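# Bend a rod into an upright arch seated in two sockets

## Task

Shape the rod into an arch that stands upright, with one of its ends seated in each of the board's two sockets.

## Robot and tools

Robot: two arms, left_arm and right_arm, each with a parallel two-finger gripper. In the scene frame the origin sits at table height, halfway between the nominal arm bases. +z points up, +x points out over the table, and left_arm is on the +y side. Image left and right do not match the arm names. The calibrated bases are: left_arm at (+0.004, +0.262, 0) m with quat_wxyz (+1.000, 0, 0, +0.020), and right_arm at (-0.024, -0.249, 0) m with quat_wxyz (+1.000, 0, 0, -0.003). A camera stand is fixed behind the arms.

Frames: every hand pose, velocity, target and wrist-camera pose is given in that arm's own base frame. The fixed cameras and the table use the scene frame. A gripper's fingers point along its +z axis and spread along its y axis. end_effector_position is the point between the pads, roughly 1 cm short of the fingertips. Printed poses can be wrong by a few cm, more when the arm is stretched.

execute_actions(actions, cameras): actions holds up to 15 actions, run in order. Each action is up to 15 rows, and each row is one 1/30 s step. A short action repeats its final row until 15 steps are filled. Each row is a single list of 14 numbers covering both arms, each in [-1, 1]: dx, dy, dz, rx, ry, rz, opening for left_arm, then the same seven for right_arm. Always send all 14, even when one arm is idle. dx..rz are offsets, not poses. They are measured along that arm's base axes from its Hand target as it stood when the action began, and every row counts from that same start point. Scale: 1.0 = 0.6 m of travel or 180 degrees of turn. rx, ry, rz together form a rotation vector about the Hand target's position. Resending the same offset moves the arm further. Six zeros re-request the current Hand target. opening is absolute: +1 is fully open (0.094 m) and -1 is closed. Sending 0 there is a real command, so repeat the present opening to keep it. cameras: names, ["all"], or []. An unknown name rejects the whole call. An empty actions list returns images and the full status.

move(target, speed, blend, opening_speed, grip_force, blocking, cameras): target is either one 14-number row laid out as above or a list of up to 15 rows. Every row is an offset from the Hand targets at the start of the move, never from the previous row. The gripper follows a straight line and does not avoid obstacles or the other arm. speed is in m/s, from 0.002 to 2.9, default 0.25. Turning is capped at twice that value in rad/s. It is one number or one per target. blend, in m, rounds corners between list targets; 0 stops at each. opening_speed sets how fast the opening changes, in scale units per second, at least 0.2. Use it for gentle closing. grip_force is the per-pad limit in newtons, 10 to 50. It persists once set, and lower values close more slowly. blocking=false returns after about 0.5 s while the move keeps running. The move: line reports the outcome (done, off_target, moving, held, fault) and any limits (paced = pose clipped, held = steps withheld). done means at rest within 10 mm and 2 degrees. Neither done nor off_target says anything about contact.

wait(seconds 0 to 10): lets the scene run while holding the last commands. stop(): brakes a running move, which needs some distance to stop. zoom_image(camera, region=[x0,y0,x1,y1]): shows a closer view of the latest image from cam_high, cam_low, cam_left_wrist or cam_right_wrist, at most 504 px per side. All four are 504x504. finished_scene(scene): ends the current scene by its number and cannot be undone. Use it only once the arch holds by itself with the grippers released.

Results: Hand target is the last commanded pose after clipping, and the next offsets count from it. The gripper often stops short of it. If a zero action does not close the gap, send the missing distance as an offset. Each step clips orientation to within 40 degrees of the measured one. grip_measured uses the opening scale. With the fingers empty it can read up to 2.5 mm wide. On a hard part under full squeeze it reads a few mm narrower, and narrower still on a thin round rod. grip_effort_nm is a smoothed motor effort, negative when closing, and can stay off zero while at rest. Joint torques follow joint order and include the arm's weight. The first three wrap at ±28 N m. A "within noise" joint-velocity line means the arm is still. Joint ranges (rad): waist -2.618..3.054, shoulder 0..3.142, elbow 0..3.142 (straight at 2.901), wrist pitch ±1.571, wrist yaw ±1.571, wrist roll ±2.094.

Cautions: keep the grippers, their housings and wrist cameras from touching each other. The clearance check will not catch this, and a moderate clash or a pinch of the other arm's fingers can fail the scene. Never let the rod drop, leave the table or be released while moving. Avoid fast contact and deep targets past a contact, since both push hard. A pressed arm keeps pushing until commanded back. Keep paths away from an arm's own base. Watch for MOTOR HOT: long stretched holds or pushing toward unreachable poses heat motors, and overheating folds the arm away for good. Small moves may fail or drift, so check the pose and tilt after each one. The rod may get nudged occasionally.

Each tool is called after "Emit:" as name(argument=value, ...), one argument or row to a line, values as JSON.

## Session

Emit:
execute_actions(
  actions=[],
)

Emit:
zoom_image(
  camera="cam_high",
  region=[130, 180, 380, 460],
)

Scene clock: 0.00 s.
left_arm: end_effector_position=(+0.3938, +0.0227, +0.0755) grip_measured=+1.000 grip_effort_nm=n/a end_effector_quat_wxyz=(+0.560, -0.043, +0.827, -0.003) | right_arm: end_effector_position=(+0.4020, +0.0073, +0.1011) grip_measured=+1.000 grip_effort_nm=n/a end_effector_quat_wxyz=(+0.585, +0.001, +0.811, +0.020)
Joint positions: left_arm=[0.065 1.585 0.365 0.838 0.017 -0.049 0.094] | right_arm=[0.008 1.536 0.391 0.825 -0.024 0.026 0.094]
Joint velocities: within noise
Joint torques (N m): no reading
Heat: left arm: 34 °C; right arm: 31 °C.
Hand target: left_arm +0.3979, +0.0231, +0.0852; +0.572, -0.042, +0.819, -0.002 | right_arm +0.4030, +0.0073, +0.1034; +0.587, +0.001, +0.809, +0.020
Tool commands: left_gripper/opening=+1.0 right_gripper/opening=+1.0

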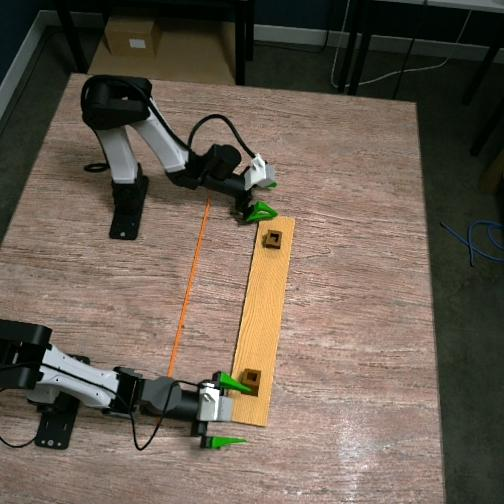

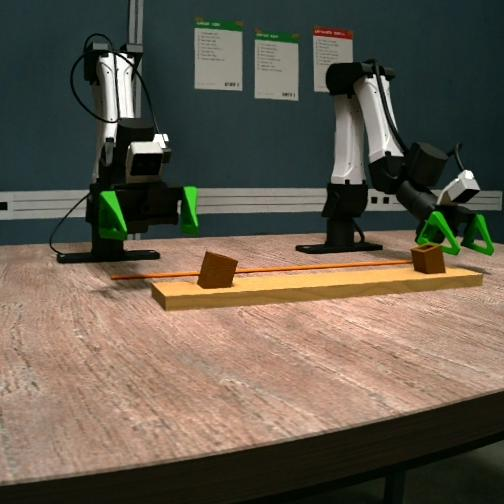

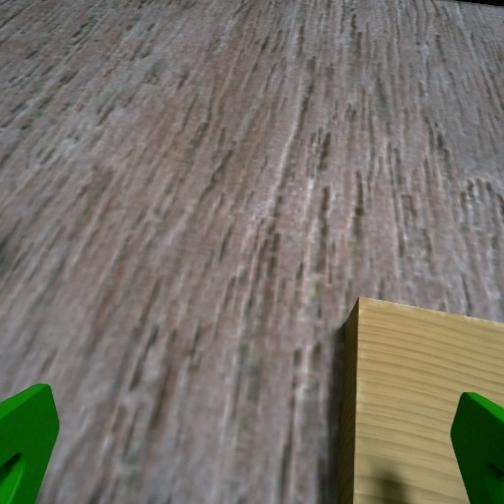

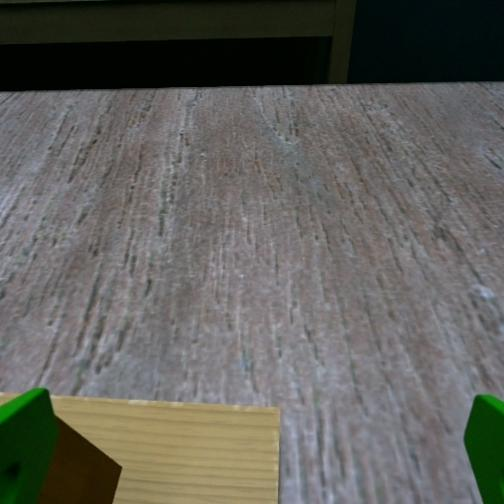

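Scaled by 1.800 from the camera's 504x504 image, which has a finer 720x720 frame.

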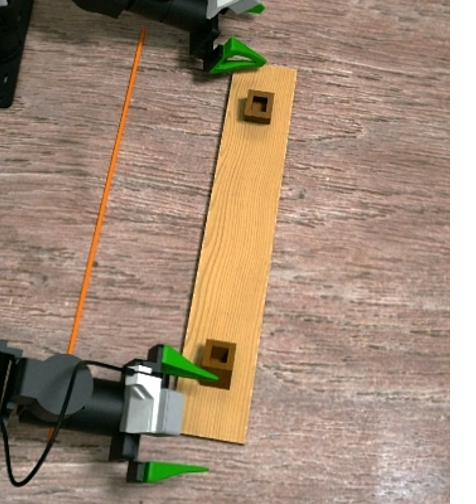

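Emit:
move(
  target=[
    [-0.04,-0.025,0.16,-0.28,0.308,0.38,0,-0.10,0.01,0.13,0.3165,0.3105,-0.45,0],
    [-0.04,-0.025,0.16,-0.28,0.308,0.38,0,-0.315,0.0217,-0.02,0.3165,0.3105,-0.45,0],
  ],
  cameras=["all"],
  speed=0.3,
  blend=0.03,
)

Scene clock: 13.67 s.
left_arm: end_effector_position=(+0.3813, +0.0066, +0.1776) grip_measured=+0.001 grip_effort_nm=-0.05 end_effector_quat_wxyz=(+0.033, -0.666, +0.745, -0.024) | right_arm: end_effector_position=(+0.2157, +0.0180, +0.0924) grip_measured=+0.002 grip_effort_nm=-0.13 end_effector_quat_wxyz=(-0.004, +0.736, +0.677, -0.007)
Joint positions: left_arm=[0.014 1.95 1.974 -1.514 -0.008 -1.445 0.047] | right_arm=[0.086 1.381 1.013 -1.218 0.004 1.74 0.047]
Joint torques (N m): left_arm=[1.03 -7.69 7.79 -0.08 0.22 -0.24] | right_arm=[0.79 -6.76 4.98 0.45 0.06 0.17]
Heat: left arm: 34 °C; right arm: 34 °C.
Hand target: left_arm +0.3739, +0.0081, +0.1812; +0.001, -0.675, +0.738, +0.000 | right_arm +0.2140, +0.0203, +0.0914; -0.001, +0.737, +0.675, +0.000
Off the commanded pose: left_arm 0.008 m, 5 deg | right_arm 0.003 m, 1 deg.
joint sent to its limit (left arm) — joint 4 (wrist pitch), lower limit. The joint targets are off in orientation, not in position.
move: off_target (left_arm)

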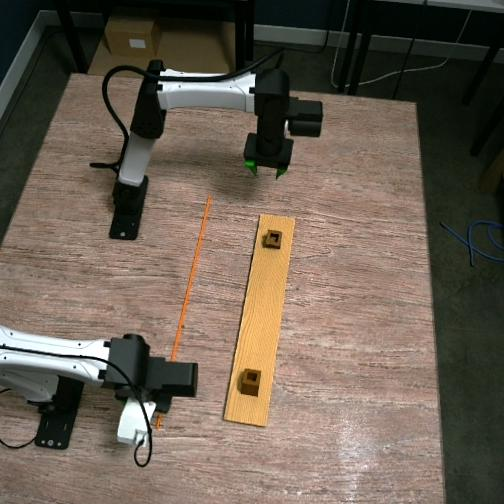

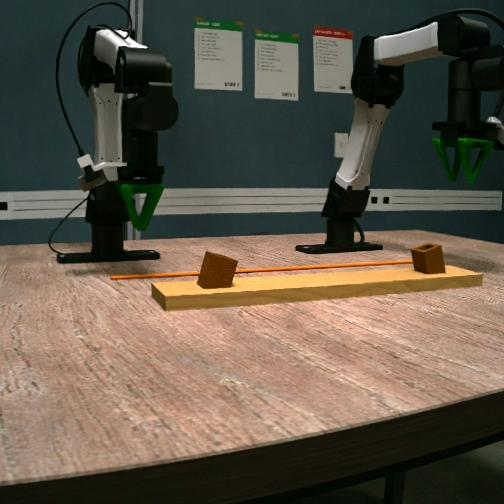

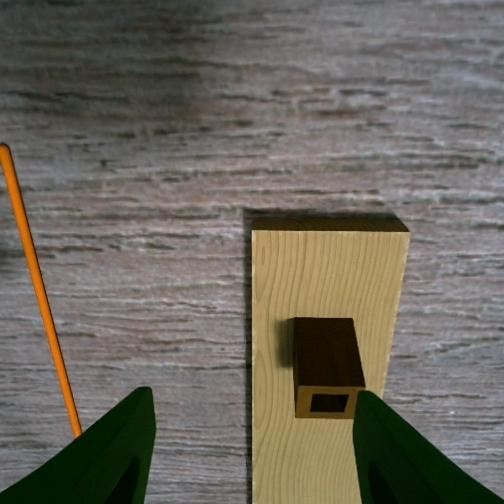

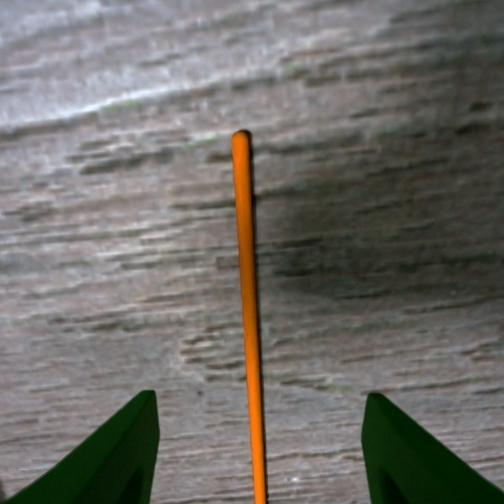

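Emit:
move(
  target=[
    [0,0,0,0,0,0,0,0,-0.083,-0.06,0,0,0.015,-0.2],
    [0,0,0,0,0,0,0,0,-0.083,-0.11,0,0,0.015,-0.2],
  ],
  cameras=["cam_right_wrist","cam_low"],
  speed=0.15,
)

Scene clock: 17.50 s.
left_arm: end_effector_position=(+0.3813, +0.0066, +0.1776) grip_measured=+0.001 grip_effort_nm=-0.05 end_effector_quat_wxyz=(+0.033, -0.666, +0.745, -0.024) | right_arm: end_effector_position=(+0.2161, -0.0288, +0.0316) grip_measured=-0.198 grip_effort_nm=-0.14 end_effector_quat_wxyz=(+0.006, +0.722, +0.691, +0.003)
Joint positions: left_arm=[0.014 1.95 1.974 -1.514 -0.008 -1.445 0.047] | right_arm=[-0.13 1.424 0.797 -0.932 0.003 1.484 0.038]
Joint torques (N m): left_arm=[1.06 -7.64 7.82 -0.07 0.22 -0.24] | right_arm=[-0.42 -3.34 5.34 0.44 0.09 -0.07]
Heat: left arm: 35 °C; right arm: 34 °C.
Hand target: left_arm +0.3739, +0.0081, +0.1812; +0.001, -0.675, +0.738, +0.000 | right_arm +0.2142, -0.0296, +0.0255; +0.000, +0.721, +0.693, +0.000
Off the commanded pose: left_arm 0.008 m, 5 deg | right_arm 0.007 m, 1 deg.
joint sent to its limit (left arm) — joint 4 (wrist pitch), lower limit. The joint targets are off in orientation, not in position.
move: off_target (left_arm)
Images, in order (width x height): cam_low 504x504, cam_right_wrist 504x504.

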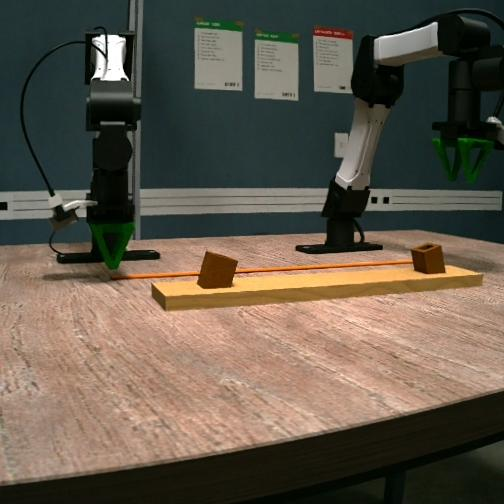

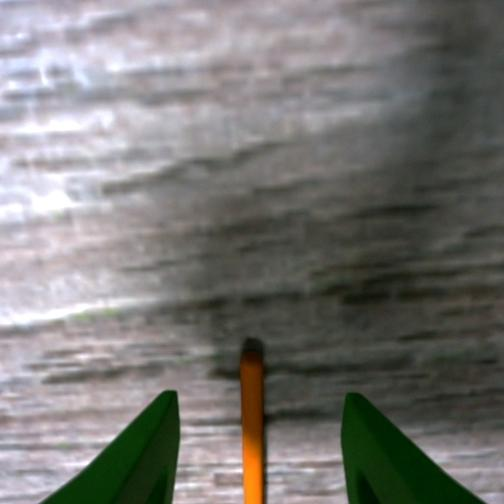

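Emit:
move(
  target=[
    [0,0,0,0,0,0,0,0.004,0.033,-0.026,0,0,0,-0.2],
    [0,0,0,0,0,0,0,0.004,0.033,-0.026,0,0,0,-1],
  ],
  cameras=["cam_right_wrist","cam_low"],
  speed=0.06,
  opening_speed=0.5,
)

Scene clock: 21.70 s.
left_arm: end_effector_position=(+0.3813, +0.0066, +0.1776) grip_measured=+0.001 grip_effort_nm=-0.05 end_effector_quat_wxyz=(+0.033, -0.666, +0.745, -0.024) | right_arm: end_effector_position=(+0.2201, -0.0120, +0.0170) grip_measured=-0.988 grip_effort_nm=-0.63 end_effector_quat_wxyz=(+0.007, +0.720, +0.694, +0.005)
Joint positions: left_arm=[0.014 1.95 1.974 -1.514 -0.008 -1.445 0.047] | right_arm=[-0.053 1.455 0.76 -0.858 0.002 1.554 0.001]
Joint torques (N m): left_arm=[1.06 -7.65 7.82 -0.07 0.21 -0.23] | right_arm=[0.76 -3.38 4.89 0.5 0.09 0.15]
Heat: left arm: 35 °C; right arm: 34 °C.
Hand target: left_arm +0.3739, +0.0081, +0.1812; +0.001, -0.675, +0.738, +0.000 | right_arm +0.2165, -0.0097, +0.0099; -0.001, +0.721, +0.693, +0.000
Off the commanded pose: left_arm 0.008 m, 5 deg | right_arm 0.008 m, 1 deg.
joint sent to its limit (left arm) — joint 4 (wrist pitch), lower limit. The joint targets are off in orientation, not in position.
move: off_target (left_arm)
Images, in order (width x height): cam_low 504x504, cam_right_wrist 504x504.

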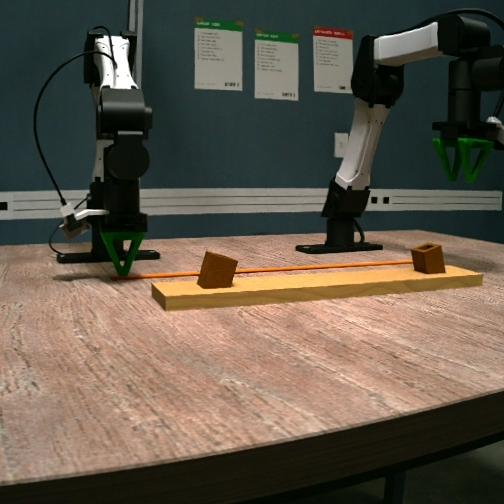

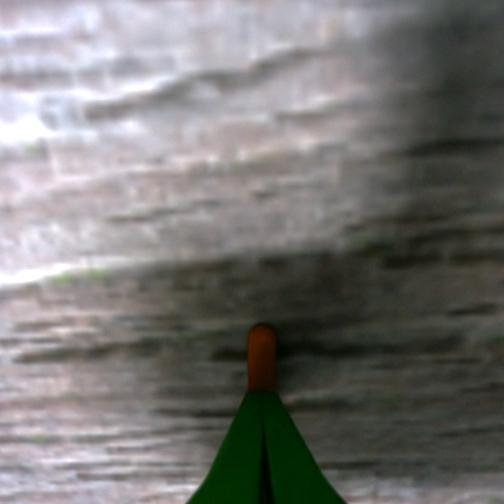

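Emit:
move(
  target=[
    [0,0,0,0,0,0,0,0,0,0,0,0,0,-0.5],
    [0,0,0,0,0,0,0,0,0.008,-0.017,0,0,0,-0.5],
    [0,0,0,0,0,0,0,0,0.008,-0.017,0,0,0,-1],
  ],
  cameras=["cam_right_wrist","cam_low"],
  speed=0.06,
  opening_speed=0.5,
)

Scene clock: 26.23 s.
left_arm: end_effector_position=(+0.3813, +0.0066, +0.1776) grip_measured=+0.001 grip_effort_nm=-0.05 end_effector_quat_wxyz=(+0.033, -0.666, +0.745, -0.024) | right_arm: end_effector_position=(+0.2191, -0.0082, +0.0111) grip_measured=-0.894 grip_effort_nm=-1.02 end_effector_quat_wxyz=(+0.007, +0.720, +0.694, +0.003)
Joint positions: left_arm=[0.014 1.95 1.974 -1.514 -0.008 -1.445 0.047] | right_arm=[-0.033 1.466 0.744 -0.835 0.006 1.576 0.005]
Joint torques (N m): left_arm=[1.05 -7.68 7.82 -0.07 0.22 -0.24] | right_arm=[0.91 -2.5 3.82 0.71 0.06 0.16]
Heat: left arm: 35 °C; right arm: 34 °C.
Hand target: left_arm +0.3739, +0.0081, +0.1812; +0.001, -0.675, +0.738, +0.000 | right_arm +0.2164, -0.0049, -0.0004; -0.001, +0.721, +0.693, +0.000
Off the commanded pose: left_arm 0.008 m, 5 deg | right_arm 0.012 m, 1 deg.
joint sent to its limit (left arm) — joint 4 (wrist pitch), lower limit. The joint targets are off in orientation, not in position.
move: off_target (left_arm, right_arm); target 3's new opening was sent with right_arm's hand 0.012 m and 1 deg from that target
Images, in order (width x height): cam_low 504x504, cam_right_wrist 504x504.

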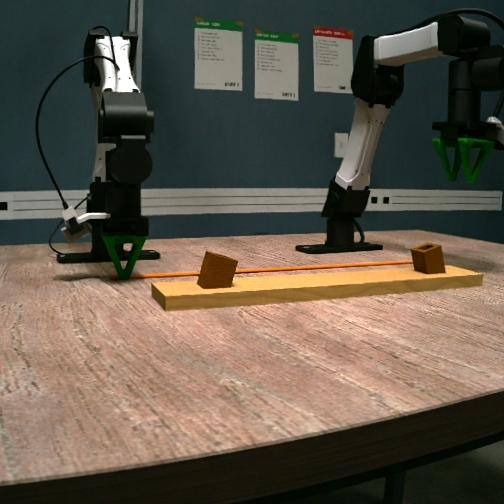

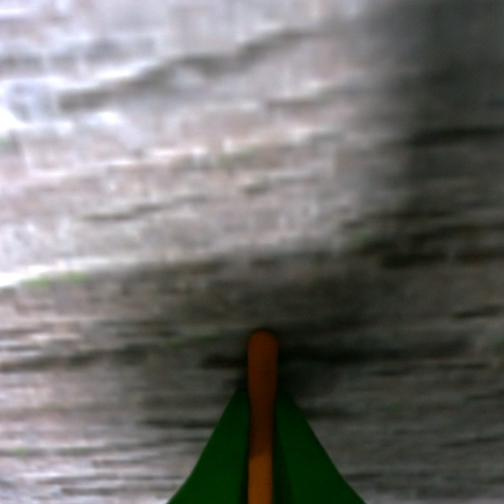

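Emit:
move(
  target=[-0.123,-0.097,-0.05,0,0,0,0,0.1,0,0.24,0,0,0,-1],
  cameras=["all"],
  speed=0.12,
)

Scene clock: 30.53 s.
left_arm: end_effector_position=(+0.3036, -0.0481, +0.1425) grip_measured=+0.001 grip_effort_nm=-0.05 end_effector_quat_wxyz=(-0.006, -0.671, +0.742, +0.011) | right_arm: end_effector_position=(+0.2732, -0.0082, +0.1421) grip_measured=-0.895 grip_effort_nm=-1.04 end_effector_quat_wxyz=(+0.005, +0.720, +0.694, +0.001)
Joint positions: left_arm=[-0.16 1.731 1.555 -1.421 -0.004 -1.63 0.047] | right_arm=[-0.026 1.569 1.378 -1.373 0.006 1.582 0.005]
Joint torques (N m): left_arm=[-0.17 -9.28 5.08 0.2 0.17 -0.25] | right_arm=[0.84 -4.98 9.32 0.18 0.06 0.2]
Heat: left arm: 35 °C; right arm: 35 °C.
Hand target: left_arm +0.3002, -0.0502, +0.1512; +0.001, -0.675, +0.738, +0.000 | right_arm +0.2764, -0.0049, +0.1437; -0.001, +0.721, +0.693, +0.000
Off the commanded pose: left_arm 0.010 m, 2 deg | right_arm 0.005 m, 1 deg.
move: done

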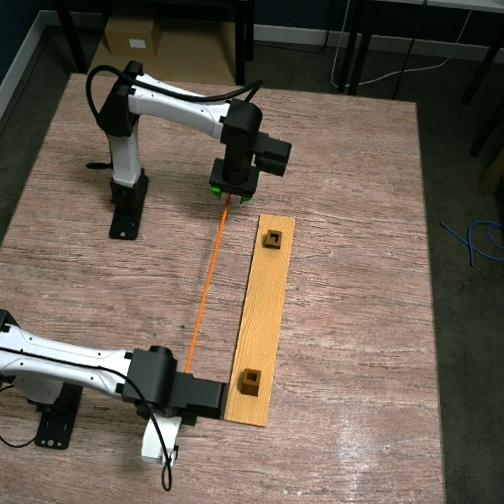

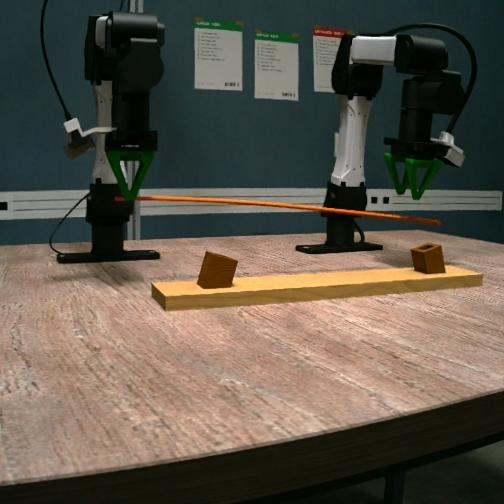

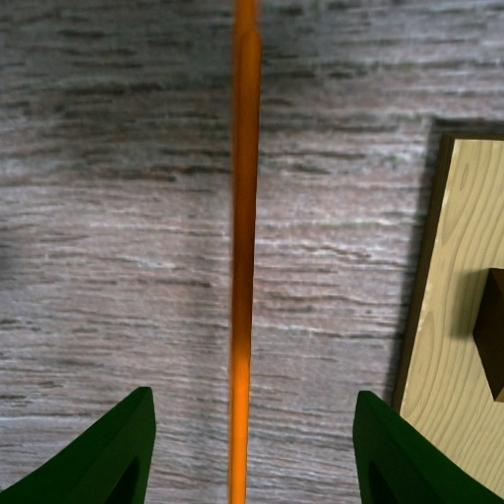

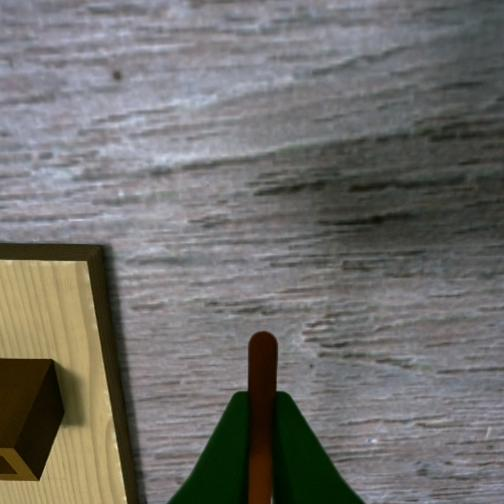

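Emit:
move(
  target=[
    [-0.004,0.045,0,0.11,0,0,0,0,0,0,0,0,0,-1],
    [-0.004,0.045,-0.05,0.11,0,0,0,0,0,0,0,0,0,-1],
  ],
  cameras=["cam_left_wrist","cam_low"],
  speed=0.12,
)

Scene clock: 34.97 s.
left_arm: end_effector_position=(+0.2982, -0.0240, +0.1221) grip_measured=+0.001 grip_effort_nm=-0.05 end_effector_quat_wxyz=(+0.110, -0.663, +0.731, +0.119) | right_arm: end_effector_position=(+0.2730, -0.0082, +0.1421) grip_measured=-0.895 grip_effort_nm=-1.04 end_effector_quat_wxyz=(+0.005, +0.720, +0.694, +0.000)
Joint positions: left_arm=[-0.261 1.733 1.44 -1.362 -0.315 -1.749 0.047] | right_arm=[-0.026 1.569 1.378 -1.373 0.006 1.582 0.005]
Joint torques (N m): left_arm=[-0.34 -5.97 5.29 0.08 -0.21 -0.26] | right_arm=[0.84 -4.97 9.35 0.19 0.06 0.15]
Heat: left arm: 36 °C; right arm: 36 °C.
Hand target: left_arm +0.2978, -0.0232, +0.1212; +0.117, -0.665, +0.727, +0.127 | right_arm +0.2764, -0.0049, +0.1437; -0.001, +0.721, +0.693, +0.000
Off the commanded pose: left_arm 0.001 m, 1 deg | right_arm 0.005 m, 1 deg.
move: done
Images, in order (width x height): cam_low 504x504, cam_left_wrist 504x504.

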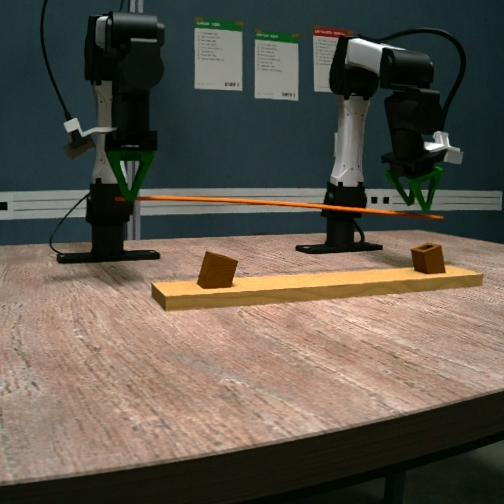

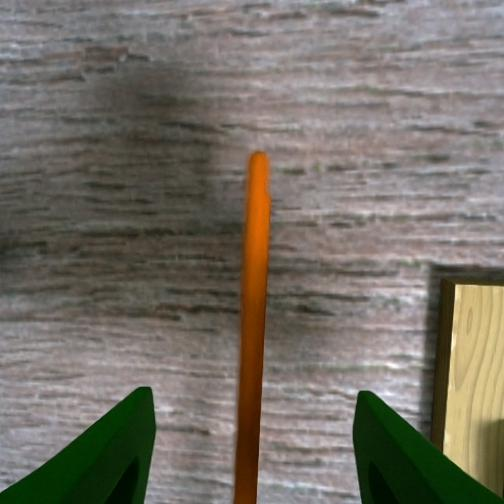

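Emit:
move(
  target=[
    [-0.003,0,-0.052,0,0,0,0,0,0,0,0,0,0,-1],
    [-0.003,0,-0.052,0,0,0,-1,0,0,0,0,0,0,-1],
  ],
  cameras=["cam_left_wrist","cam_low"],
  speed=0.1,
  opening_speed=0.5,
)

Scene clock: 40.03 s.
left_arm: end_effector_position=(+0.2971, -0.0236, +0.0918) grip_measured=-0.902 grip_effort_nm=-0.99 end_effector_quat_wxyz=(+0.111, -0.664, +0.730, +0.118) | right_arm: end_effector_position=(+0.2730, -0.0082, +0.1421) grip_measured=-0.895 grip_effort_nm=-1.04 end_effector_quat_wxyz=(+0.005, +0.721, +0.693, +0.000)
Joint positions: left_arm=[-0.261 1.738 1.326 -1.239 -0.315 -1.752 0.005] | right_arm=[-0.026 1.569 1.378 -1.373 0.006 1.583 0.005]
Joint torques (N m): left_arm=[-0.46 -5.74 5.16 0.09 -0.21 -0.25] | right_arm=[0.83 -4.97 9.35 0.19 0.06 0.13]
Heat: left arm: 36 °C; right arm: 37 °C.
Hand target: left_arm +0.2960, -0.0232, +0.0901; +0.117, -0.665, +0.727, +0.127 | right_arm +0.2764, -0.0049, +0.1437; -0.001, +0.721, +0.693, +0.000
Off the commanded pose: left_arm 0.002 m, 1 deg | right_arm 0.005 m, 1 deg.
move: done
Images, in order (width x height): cam_low 504x504, cam_left_wrist 504x504.

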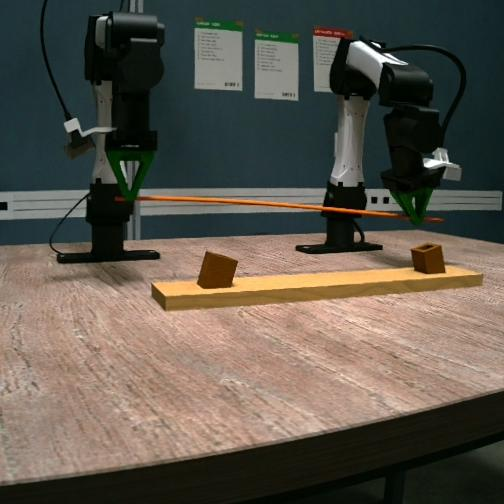

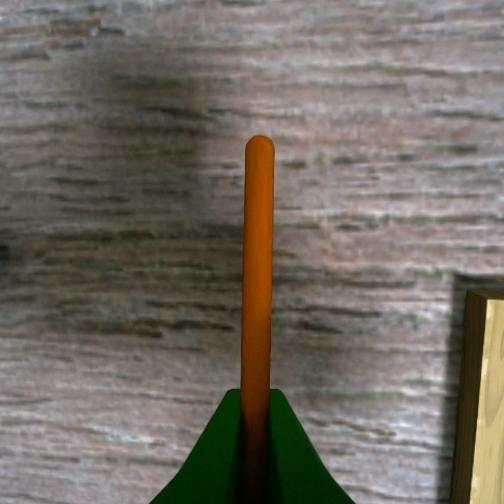

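Emit:
execute_actions(
  actions=[],
)

Scene clock: 48.63 s.
left_arm: end_effector_position=(+0.2971, -0.0236, +0.0918) grip_measured=-0.902 grip_effort_nm=-1.01 end_effector_quat_wxyz=(+0.111, -0.664, +0.730, +0.118) | right_arm: end_effector_position=(+0.2730, -0.0082, +0.1421) grip_measured=-0.895 grip_effort_nm=-1.04 end_effector_quat_wxyz=(+0.005, +0.721, +0.693, +0.000)
Joint positions: left_arm=[-0.261 1.738 1.326 -1.239 -0.315 -1.752 0.005] | right_arm=[-0.026 1.569 1.378 -1.373 0.006 1.584 0.005]
Joint velocities: within noise
Joint torques (N m): left_arm=[-0.44 -5.76 5.15 0.1 -0.22 -0.26] | right_arm=[0.83 -4.97 9.35 0.19 0.06 0.13]
Heat: left arm: 36 °C; right arm: 39 °C.
Hand target: left_arm +0.2960, -0.0232, +0.0901; +0.117, -0.665, +0.727, +0.127 | right_arm +0.2764, -0.0049, +0.1437; -0.001, +0.721, +0.693, +0.000
Tool commands: left_gripper/opening=-1.0 right_gripper/opening=-1.0
Off the commanded pose: left_arm 0.002 m, 1 deg | right_arm 0.005 m, 1 deg.

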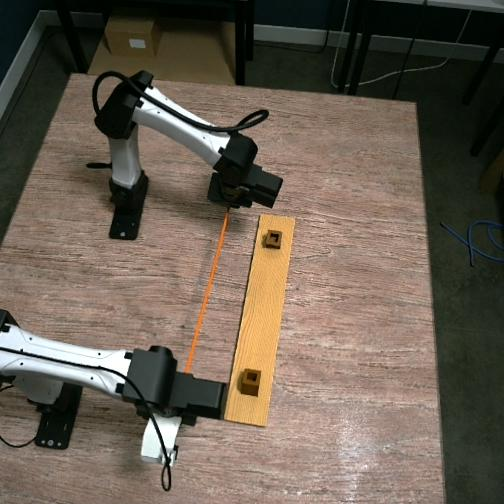

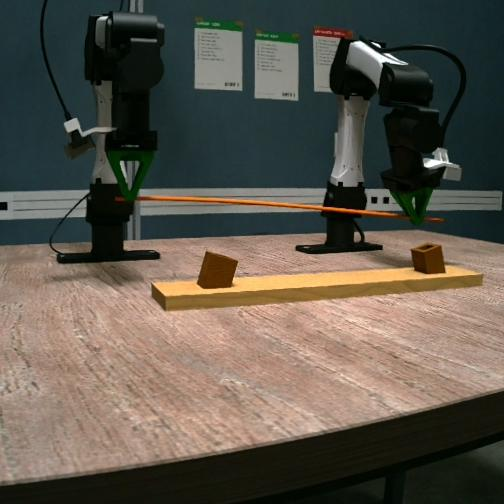

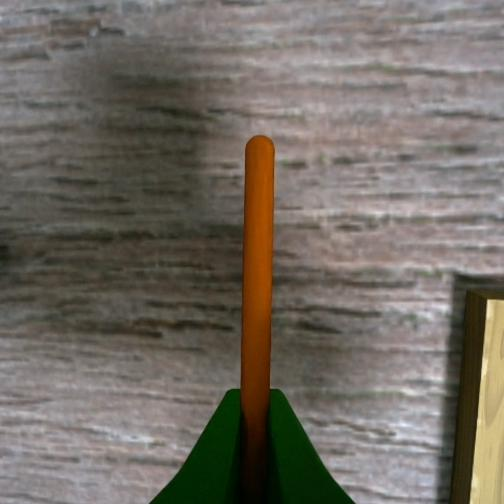

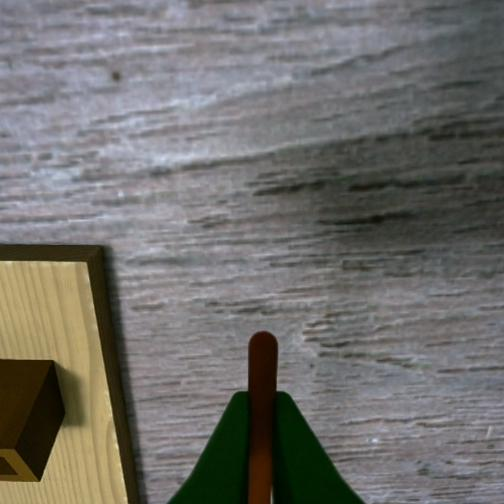

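Emit:
move(
  target=[0,0,0.085,0.028,0,0,-1,0,0,0,0,0,0,-1],
  speed=0.1,
  cameras=["cam_low","cam_left_wrist","cam_right_wrist"],
)

Emit:
move(
  target=[0,0,0,0,0,0,-1,0,0,0,0,0,0,0],
  opening_speed=0.8,
  cameras=["cam_low","cam_high","cam_right_wrist"],
)

Scene clock: 51.33 s.
left_arm: end_effector_position=(+0.2952, -0.0231, +0.1360) grip_measured=-0.902 grip_effort_nm=-1.01 end_effector_quat_wxyz=(+0.139, -0.657, +0.725, +0.152) | right_arm: end_effector_position=(+0.2730, -0.0081, +0.1421) grip_measured=-0.895 grip_effort_nm=-1.04 end_effector_quat_wxyz=(+0.004, +0.721, +0.693, +0.001)
Joint positions: left_arm=[-0.306 1.749 1.49 -1.443 -0.395 -1.805 0.005] | right_arm=[-0.026 1.569 1.378 -1.373 0.005 1.584 0.005]
Joint torques (N m): left_arm=[-0.36 -5.72 7.66 -0.23 -0.24 -0.3] | right_arm=[0.83 -4.97 9.35 0.19 0.04 0.13]
Heat: left arm: 36 °C; right arm: 39 °C.
Hand target: left_arm +0.2959, -0.0231, +0.1411; +0.146, -0.659, +0.721, +0.159 | right_arm +0.2764, -0.0049, +0.1437; -0.001, +0.721, +0.693, +0.000
Off the commanded pose: left_arm 0.005 m, 1 deg | right_arm 0.005 m, 1 deg.
move: done
Images, in order (width x height): cam_low 504x504, cam_left_wrist 504x504, cam_right_wrist 504x504.

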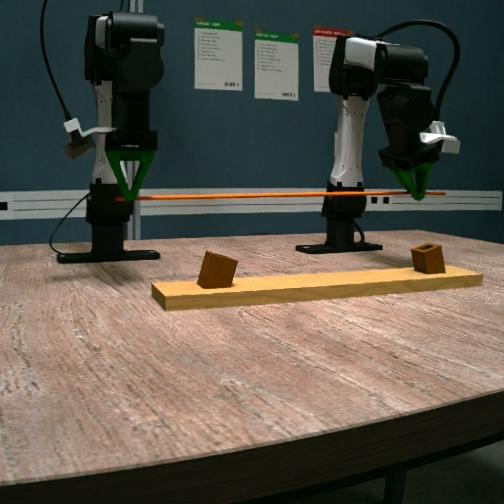

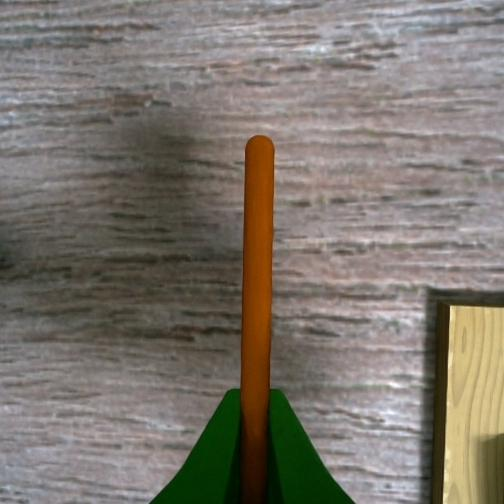

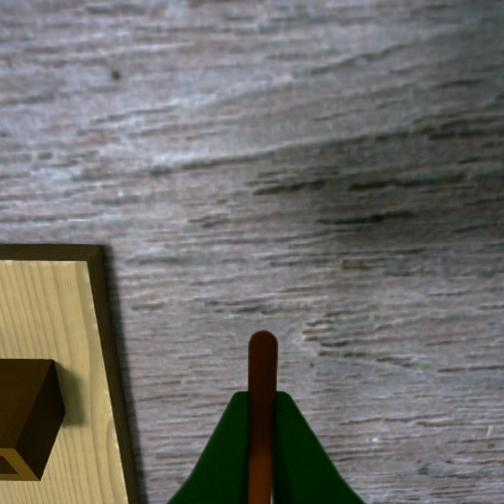

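Scene clock: 52.80 s.
left_arm: end_effector_position=(+0.2950, -0.0230, +0.1361) grip_measured=-0.902 grip_effort_nm=-1.01 end_effector_quat_wxyz=(+0.139, -0.658, +0.724, +0.153) | right_arm: end_effector_position=(+0.2730, -0.0081, +0.1421) grip_measured=-0.002 grip_effort_nm=0.12 end_effector_quat_wxyz=(+0.004, +0.721, +0.693, +0.001)
Joint positions: left_arm=[-0.306 1.749 1.49 -1.444 -0.396 -1.808 0.005] | right_arm=[-0.026 1.569 1.378 -1.373 0.005 1.584 0.047]
Joint torques (N m): left_arm=[-0.35 -5.68 7.62 -0.23 -0.23 -0.25] | right_arm=[0.83 -4.97 9.35 0.19 0.07 0.13]
Heat: left arm: 36 °C; right arm: 40 °C.
Hand target: left_arm +0.2960, -0.0231, +0.1411; +0.146, -0.659, +0.720, +0.159 | right_arm +0.2764, -0.0049, +0.1437; -0.001, +0.721, +0.693, +0.000
Off the commanded pose: left_arm 0.005 m, 1 deg | right_arm 0.005 m, 1 deg.
move: done
Images, in order (width x height): cam_high 504x504, cam_low 504x504, cam_right_wrist 504x504.

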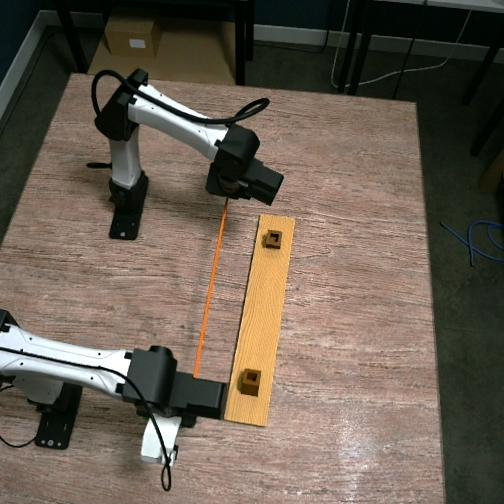

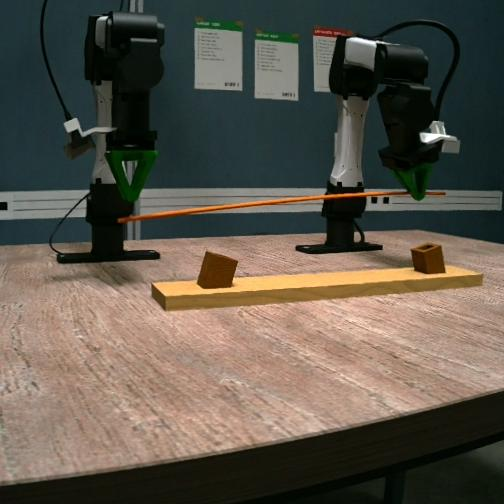

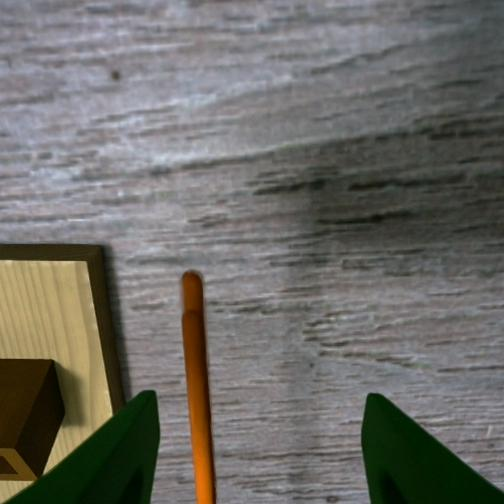

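Emit:
move(
  target=[0,0,0,-0.028,0,0,-1,0.023,0.075,0.012,-0.12,0,0,0],
  speed=0.1,
  cameras=["cam_low","cam_high","cam_right_wrist"],
)

Scene clock: 57.93 s.
left_arm: end_effector_position=(+0.2937, -0.0243, +0.1324) grip_measured=-0.902 grip_effort_nm=-1.01 end_effector_quat_wxyz=(+0.112, -0.662, +0.728, +0.140) | right_arm: end_effector_position=(+0.2862, +0.0386, +0.1496) grip_measured=-0.002 grip_effort_nm=0.12 end_effector_quat_wxyz=(+0.131, +0.708, +0.683, -0.125)
Joint positions: left_arm=[-0.28 1.749 1.49 -1.439 -0.339 -1.777 0.005] | right_arm=[0.338 1.724 1.528 -1.499 0.343 1.967 0.047]
Joint torques (N m): left_arm=[1.16 -8.06 6.86 0.01 0.01 0.04] | right_arm=[0.64 -6.11 9.25 -0.06 0.36 0.2]
Heat: left arm: 37 °C; right arm: 40 °C.
Hand target: left_arm +0.2960, -0.0232, +0.1411; +0.117, -0.665, +0.727, +0.127 | right_arm +0.2902, +0.0401, +0.1509; +0.134, +0.709, +0.680, -0.130
Off the commanded pose: left_arm 0.009 m, 2 deg | right_arm 0.004 m, 1 deg.
move: done
Images, in order (width x height): cam_high 504x504, cam_low 504x504, cam_right_wrist 504x504.

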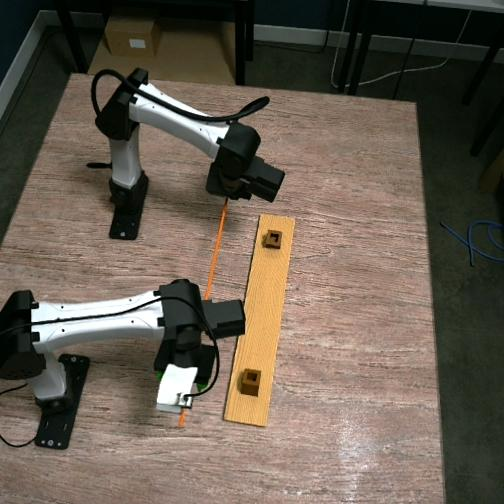

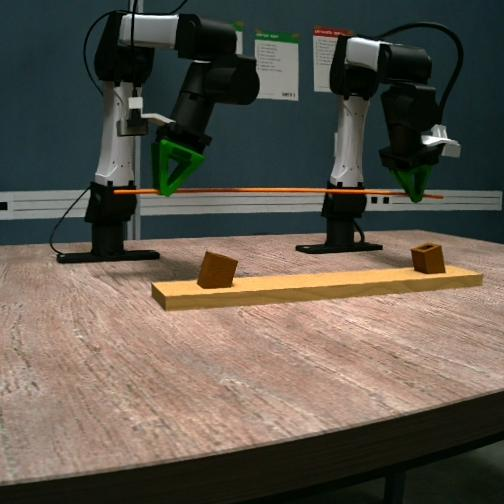

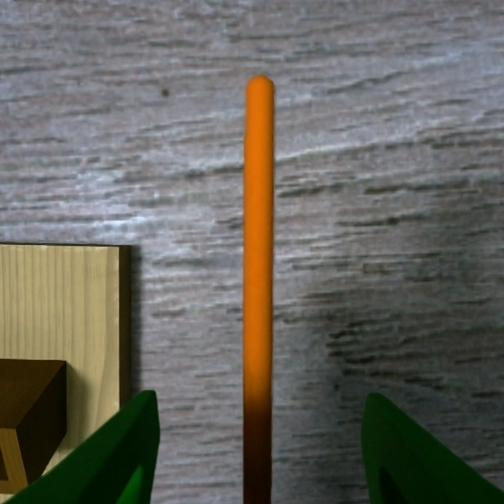

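Emit:
move(
  target=[0,0,0,0,0,0,-1,0,-0.025,-0.017,0,0,0,0],
  speed=0.08,
  cameras=["cam_low","cam_right_wrist"],
)

Scene clock: 61.13 s.
left_arm: end_effector_position=(+0.2936, -0.0244, +0.1324) grip_measured=-0.902 grip_effort_nm=-1.01 end_effector_quat_wxyz=(+0.112, -0.662, +0.728, +0.140) | right_arm: end_effector_position=(+0.2898, +0.0283, +0.1442) grip_measured=-0.002 grip_effort_nm=0.12 end_effector_quat_wxyz=(+0.132, +0.711, +0.679, -0.126)
Joint positions: left_arm=[-0.28 1.749 1.49 -1.439 -0.338 -1.777 0.005] | right_arm=[0.304 1.724 1.506 -1.468 0.35 1.941 0.047]
Joint torques (N m): left_arm=[1.17 -8.08 6.84 0.01 0.01 0.03] | right_arm=[-0.31 -8.49 5.12 0.19 0.4 -0.08]
Heat: left arm: 37 °C; right arm: 40 °C.
Hand target: left_arm +0.2960, -0.0232, +0.1411; +0.117, -0.665, +0.727, +0.127 | right_arm +0.2902, +0.0252, +0.1406; +0.134, +0.709, +0.680, -0.130
Off the commanded pose: left_arm 0.009 m, 2 deg | right_arm 0.005 m, 1 deg.
move: done
Images, in order (width x height): cam_low 504x504, cam_right_wrist 504x504.

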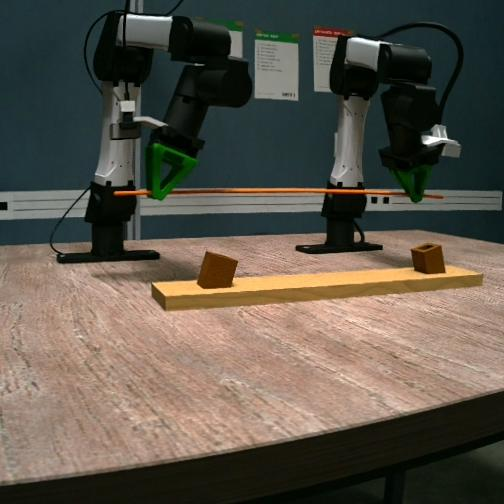

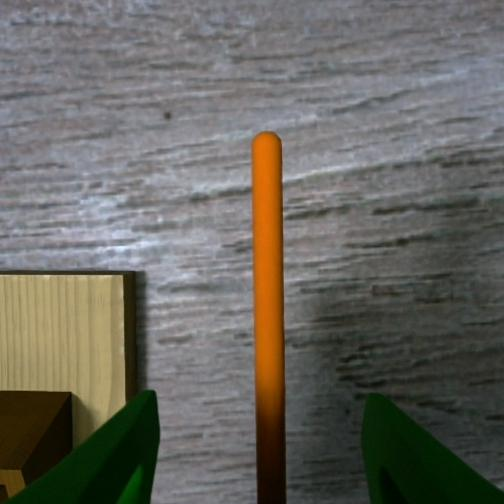

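Emit:
move(
  target=[0,0,0,0,0,0,-1,-0.003,0,-0.005,0,0,0,-1],
  opening_speed=0.6,
  speed=0.08,
  cameras=["cam_high","cam_low","cam_right_wrist","cam_left_wrist"],
)

Scene clock: 63.97 s.
left_arm: end_effector_position=(+0.2940, -0.0245, +0.1323) grip_measured=-0.902 grip_effort_nm=-1.00 end_effector_quat_wxyz=(+0.112, -0.662, +0.728, +0.139) | right_arm: end_effector_position=(+0.2886, +0.0278, +0.1397) grip_measured=-0.883 grip_effort_nm=-1.03 end_effector_quat_wxyz=(+0.131, +0.710, +0.680, -0.129)
Joint positions: left_arm=[-0.28 1.749 1.49 -1.437 -0.338 -1.777 0.005] | right_arm=[0.304 1.724 1.487 -1.456 0.351 1.939 0.005]
Joint torques (N m): left_arm=[1.18 -8.06 6.83 -0.01 0.02 0.04] | right_arm=[-0.16 -9.11 5.05 0.21 0.4 -0.05]
Heat: left arm: 37 °C; right arm: 40 °C.
Hand target: left_arm +0.2960, -0.0232, +0.1411; +0.117, -0.665, +0.727, +0.127 | right_arm +0.2884, +0.0251, +0.1377; +0.135, +0.709, +0.680, -0.130
Off the commanded pose: left_arm 0.009 m, 2 deg | right_arm 0.003 m, 0 deg.
move: done

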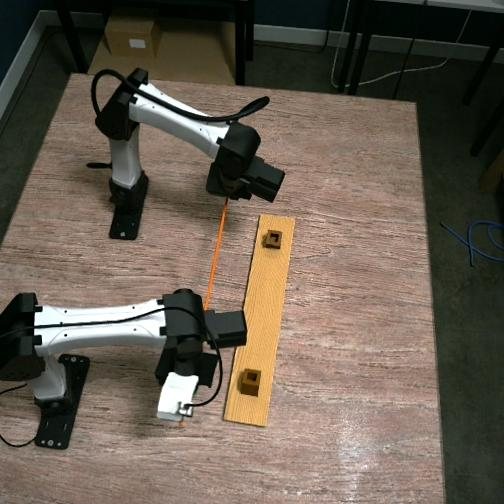

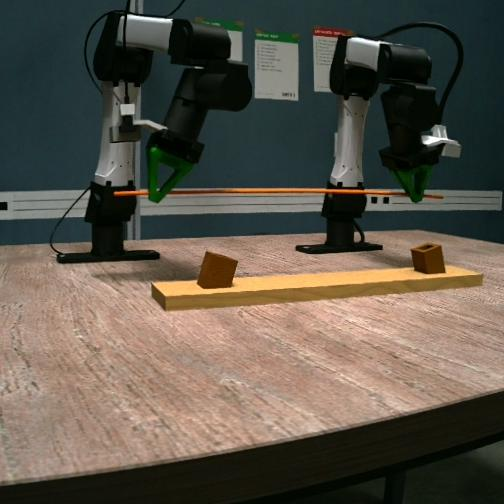

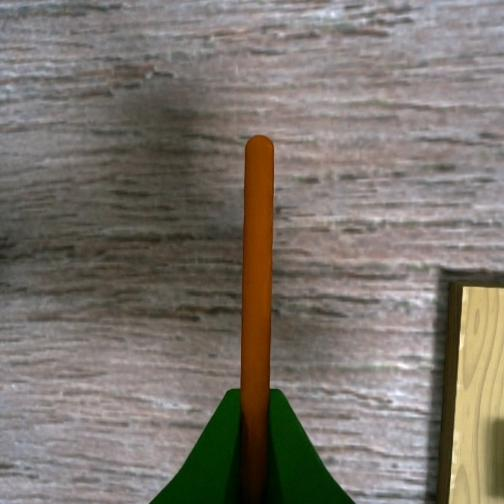

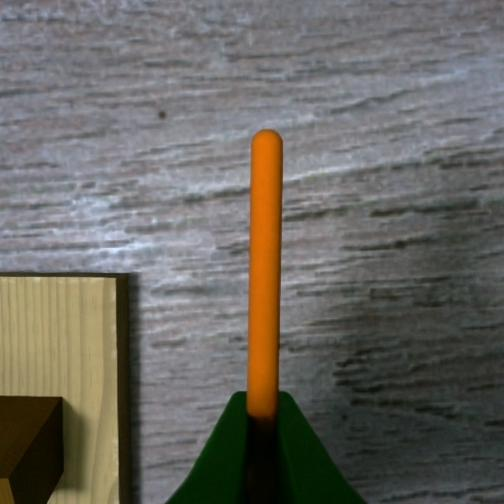

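Emit:
move(
  target=[0.167,0.01,0.05,0,0,-0.008,-1,0.187,0.017,0.05,0,0,-0.008,-1],
  speed=0.12,
  cameras=["cam_high","cam_low"],
)

Scene clock: 69.03 s.
left_arm: end_effector_position=(+0.4019, -0.0218, +0.1677) grip_measured=-0.902 grip_effort_nm=-1.01 end_effector_quat_wxyz=(+0.148, -0.657, +0.735, +0.083) | right_arm: end_effector_position=(+0.3959, +0.0370, +0.1713) grip_measured=-0.883 grip_effort_nm=-1.04 end_effector_quat_wxyz=(+0.160, +0.713, +0.677, -0.086)
Joint positions: left_arm=[-0.198 2.05 2.041 -1.515 -0.337 -1.648 0.005] | right_arm=[0.25 2.073 2.085 -1.577 0.366 1.872 0.005]
Joint torques (N m): left_arm=[0.91 -8.17 7.97 -0.14 -0.12 0.1] | right_arm=[-0.34 -9.17 9.33 0.2 0.36 -0.07]
Heat: left arm: 37 °C; right arm: 39 °C.
Hand target: left_arm +0.3962, -0.0171, +0.1710; +0.118, -0.656, +0.735, +0.125 | right_arm +0.4006, +0.0352, +0.1677; +0.133, +0.717, +0.671, -0.132
Off the commanded pose: left_arm 0.008 m, 6 deg | right_arm 0.006 m, 6 deg.
joint sent to its limit (left arm) — joint 4 (wrist pitch), lower limit. The joint targets are off in orientation, not in position.
joint sent to its limit (right arm) — joint 4 (wrist pitch), lower limit. The joint targets are off in orientation, not in position.
move: off_target (left_arm, right_arm)
Images, in order (width x height): cam_high 504x504, cam_low 504x504.

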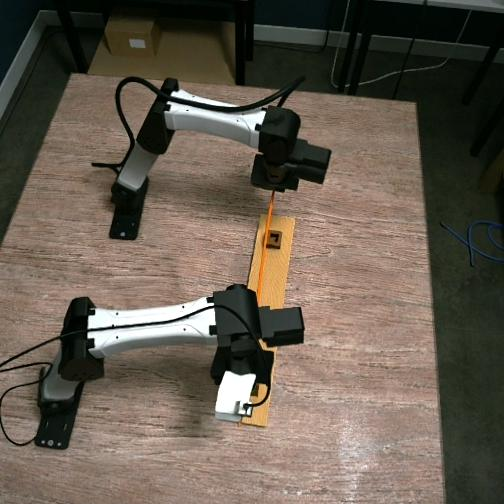

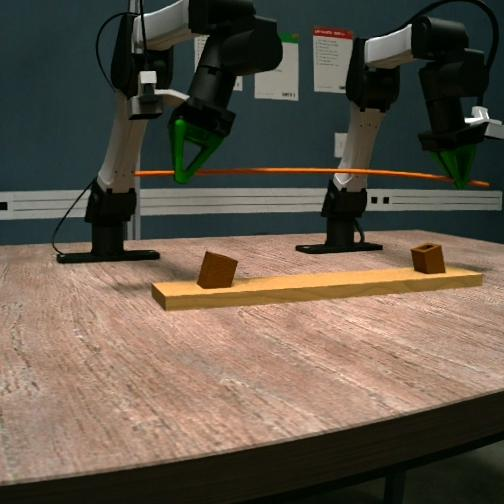

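Emit:
move(
  target=[
    [0,-0.008,0,-0.111,0,0,-1,0,0.008,0,0.111,0,0,-1],
    [0,-0.032,0,-0.222,0,0,-1,0,0.032,0,0.222,0,0,-1],
    [0,-0.07,0,-0.333,0,0,-1,0,0.07,0,0.333,0,0,-1],
    [0,-0.11,0,-0.433,0,0,-1,0,0.11,0,0.433,0,0,-1],
  ],
  speed=0.12,
  blend=0.005,
  cameras=["cam_high","cam_low"],
)

Scene clock: 78.77 s.
left_arm: end_effector_position=(+0.4024, -0.0685, +0.1630) grip_measured=-0.903 grip_effort_nm=-1.00 end_effector_quat_wxyz=(-0.279, -0.595, +0.669, -0.347) | right_arm: end_effector_position=(+0.4000, +0.0886, +0.1727) grip_measured=-0.883 grip_effort_nm=-1.04 end_effector_quat_wxyz=(-0.312, +0.652, +0.620, +0.305)
Joint positions: left_arm=[0.175 2.138 1.917 -1.516 0.913 -1.196 0.005] | right_arm=[-0.12 2.124 1.946 -1.524 -0.896 1.439 0.005]
Joint torques (N m): left_arm=[-0.65 -8.75 4.98 -0.45 1.45 0.11] | right_arm=[1.09 -9.73 5 0.11 -1.05 0.02]
Heat: left arm: 37 °C; right arm: 40 °C.
Hand target: left_arm +0.3962, -0.0831, +0.1711; -0.320, -0.584, +0.650, -0.365 | right_arm +0.4006, +0.1013, +0.1678; -0.348, +0.641, +0.605, +0.320
Off the commanded pose: left_arm 0.018 m, 6 deg | right_arm 0.014 m, 5 deg.
move: off_target (left_arm, right_arm)
Images, in order (width x height): cam_high 504x504, cam_low 504x504.

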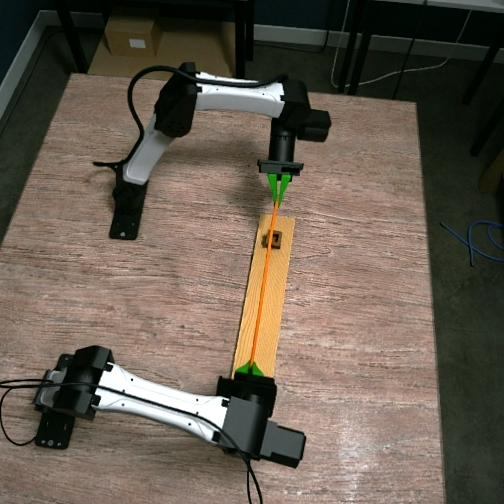

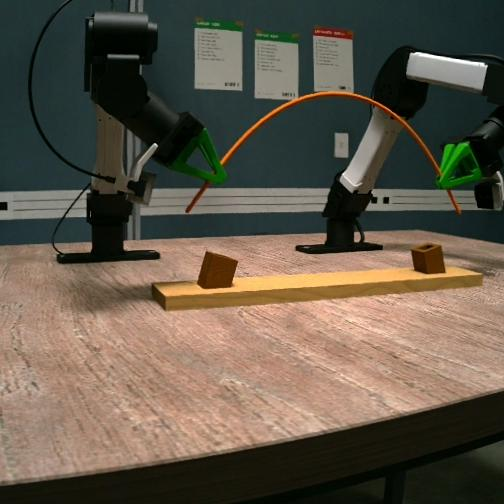

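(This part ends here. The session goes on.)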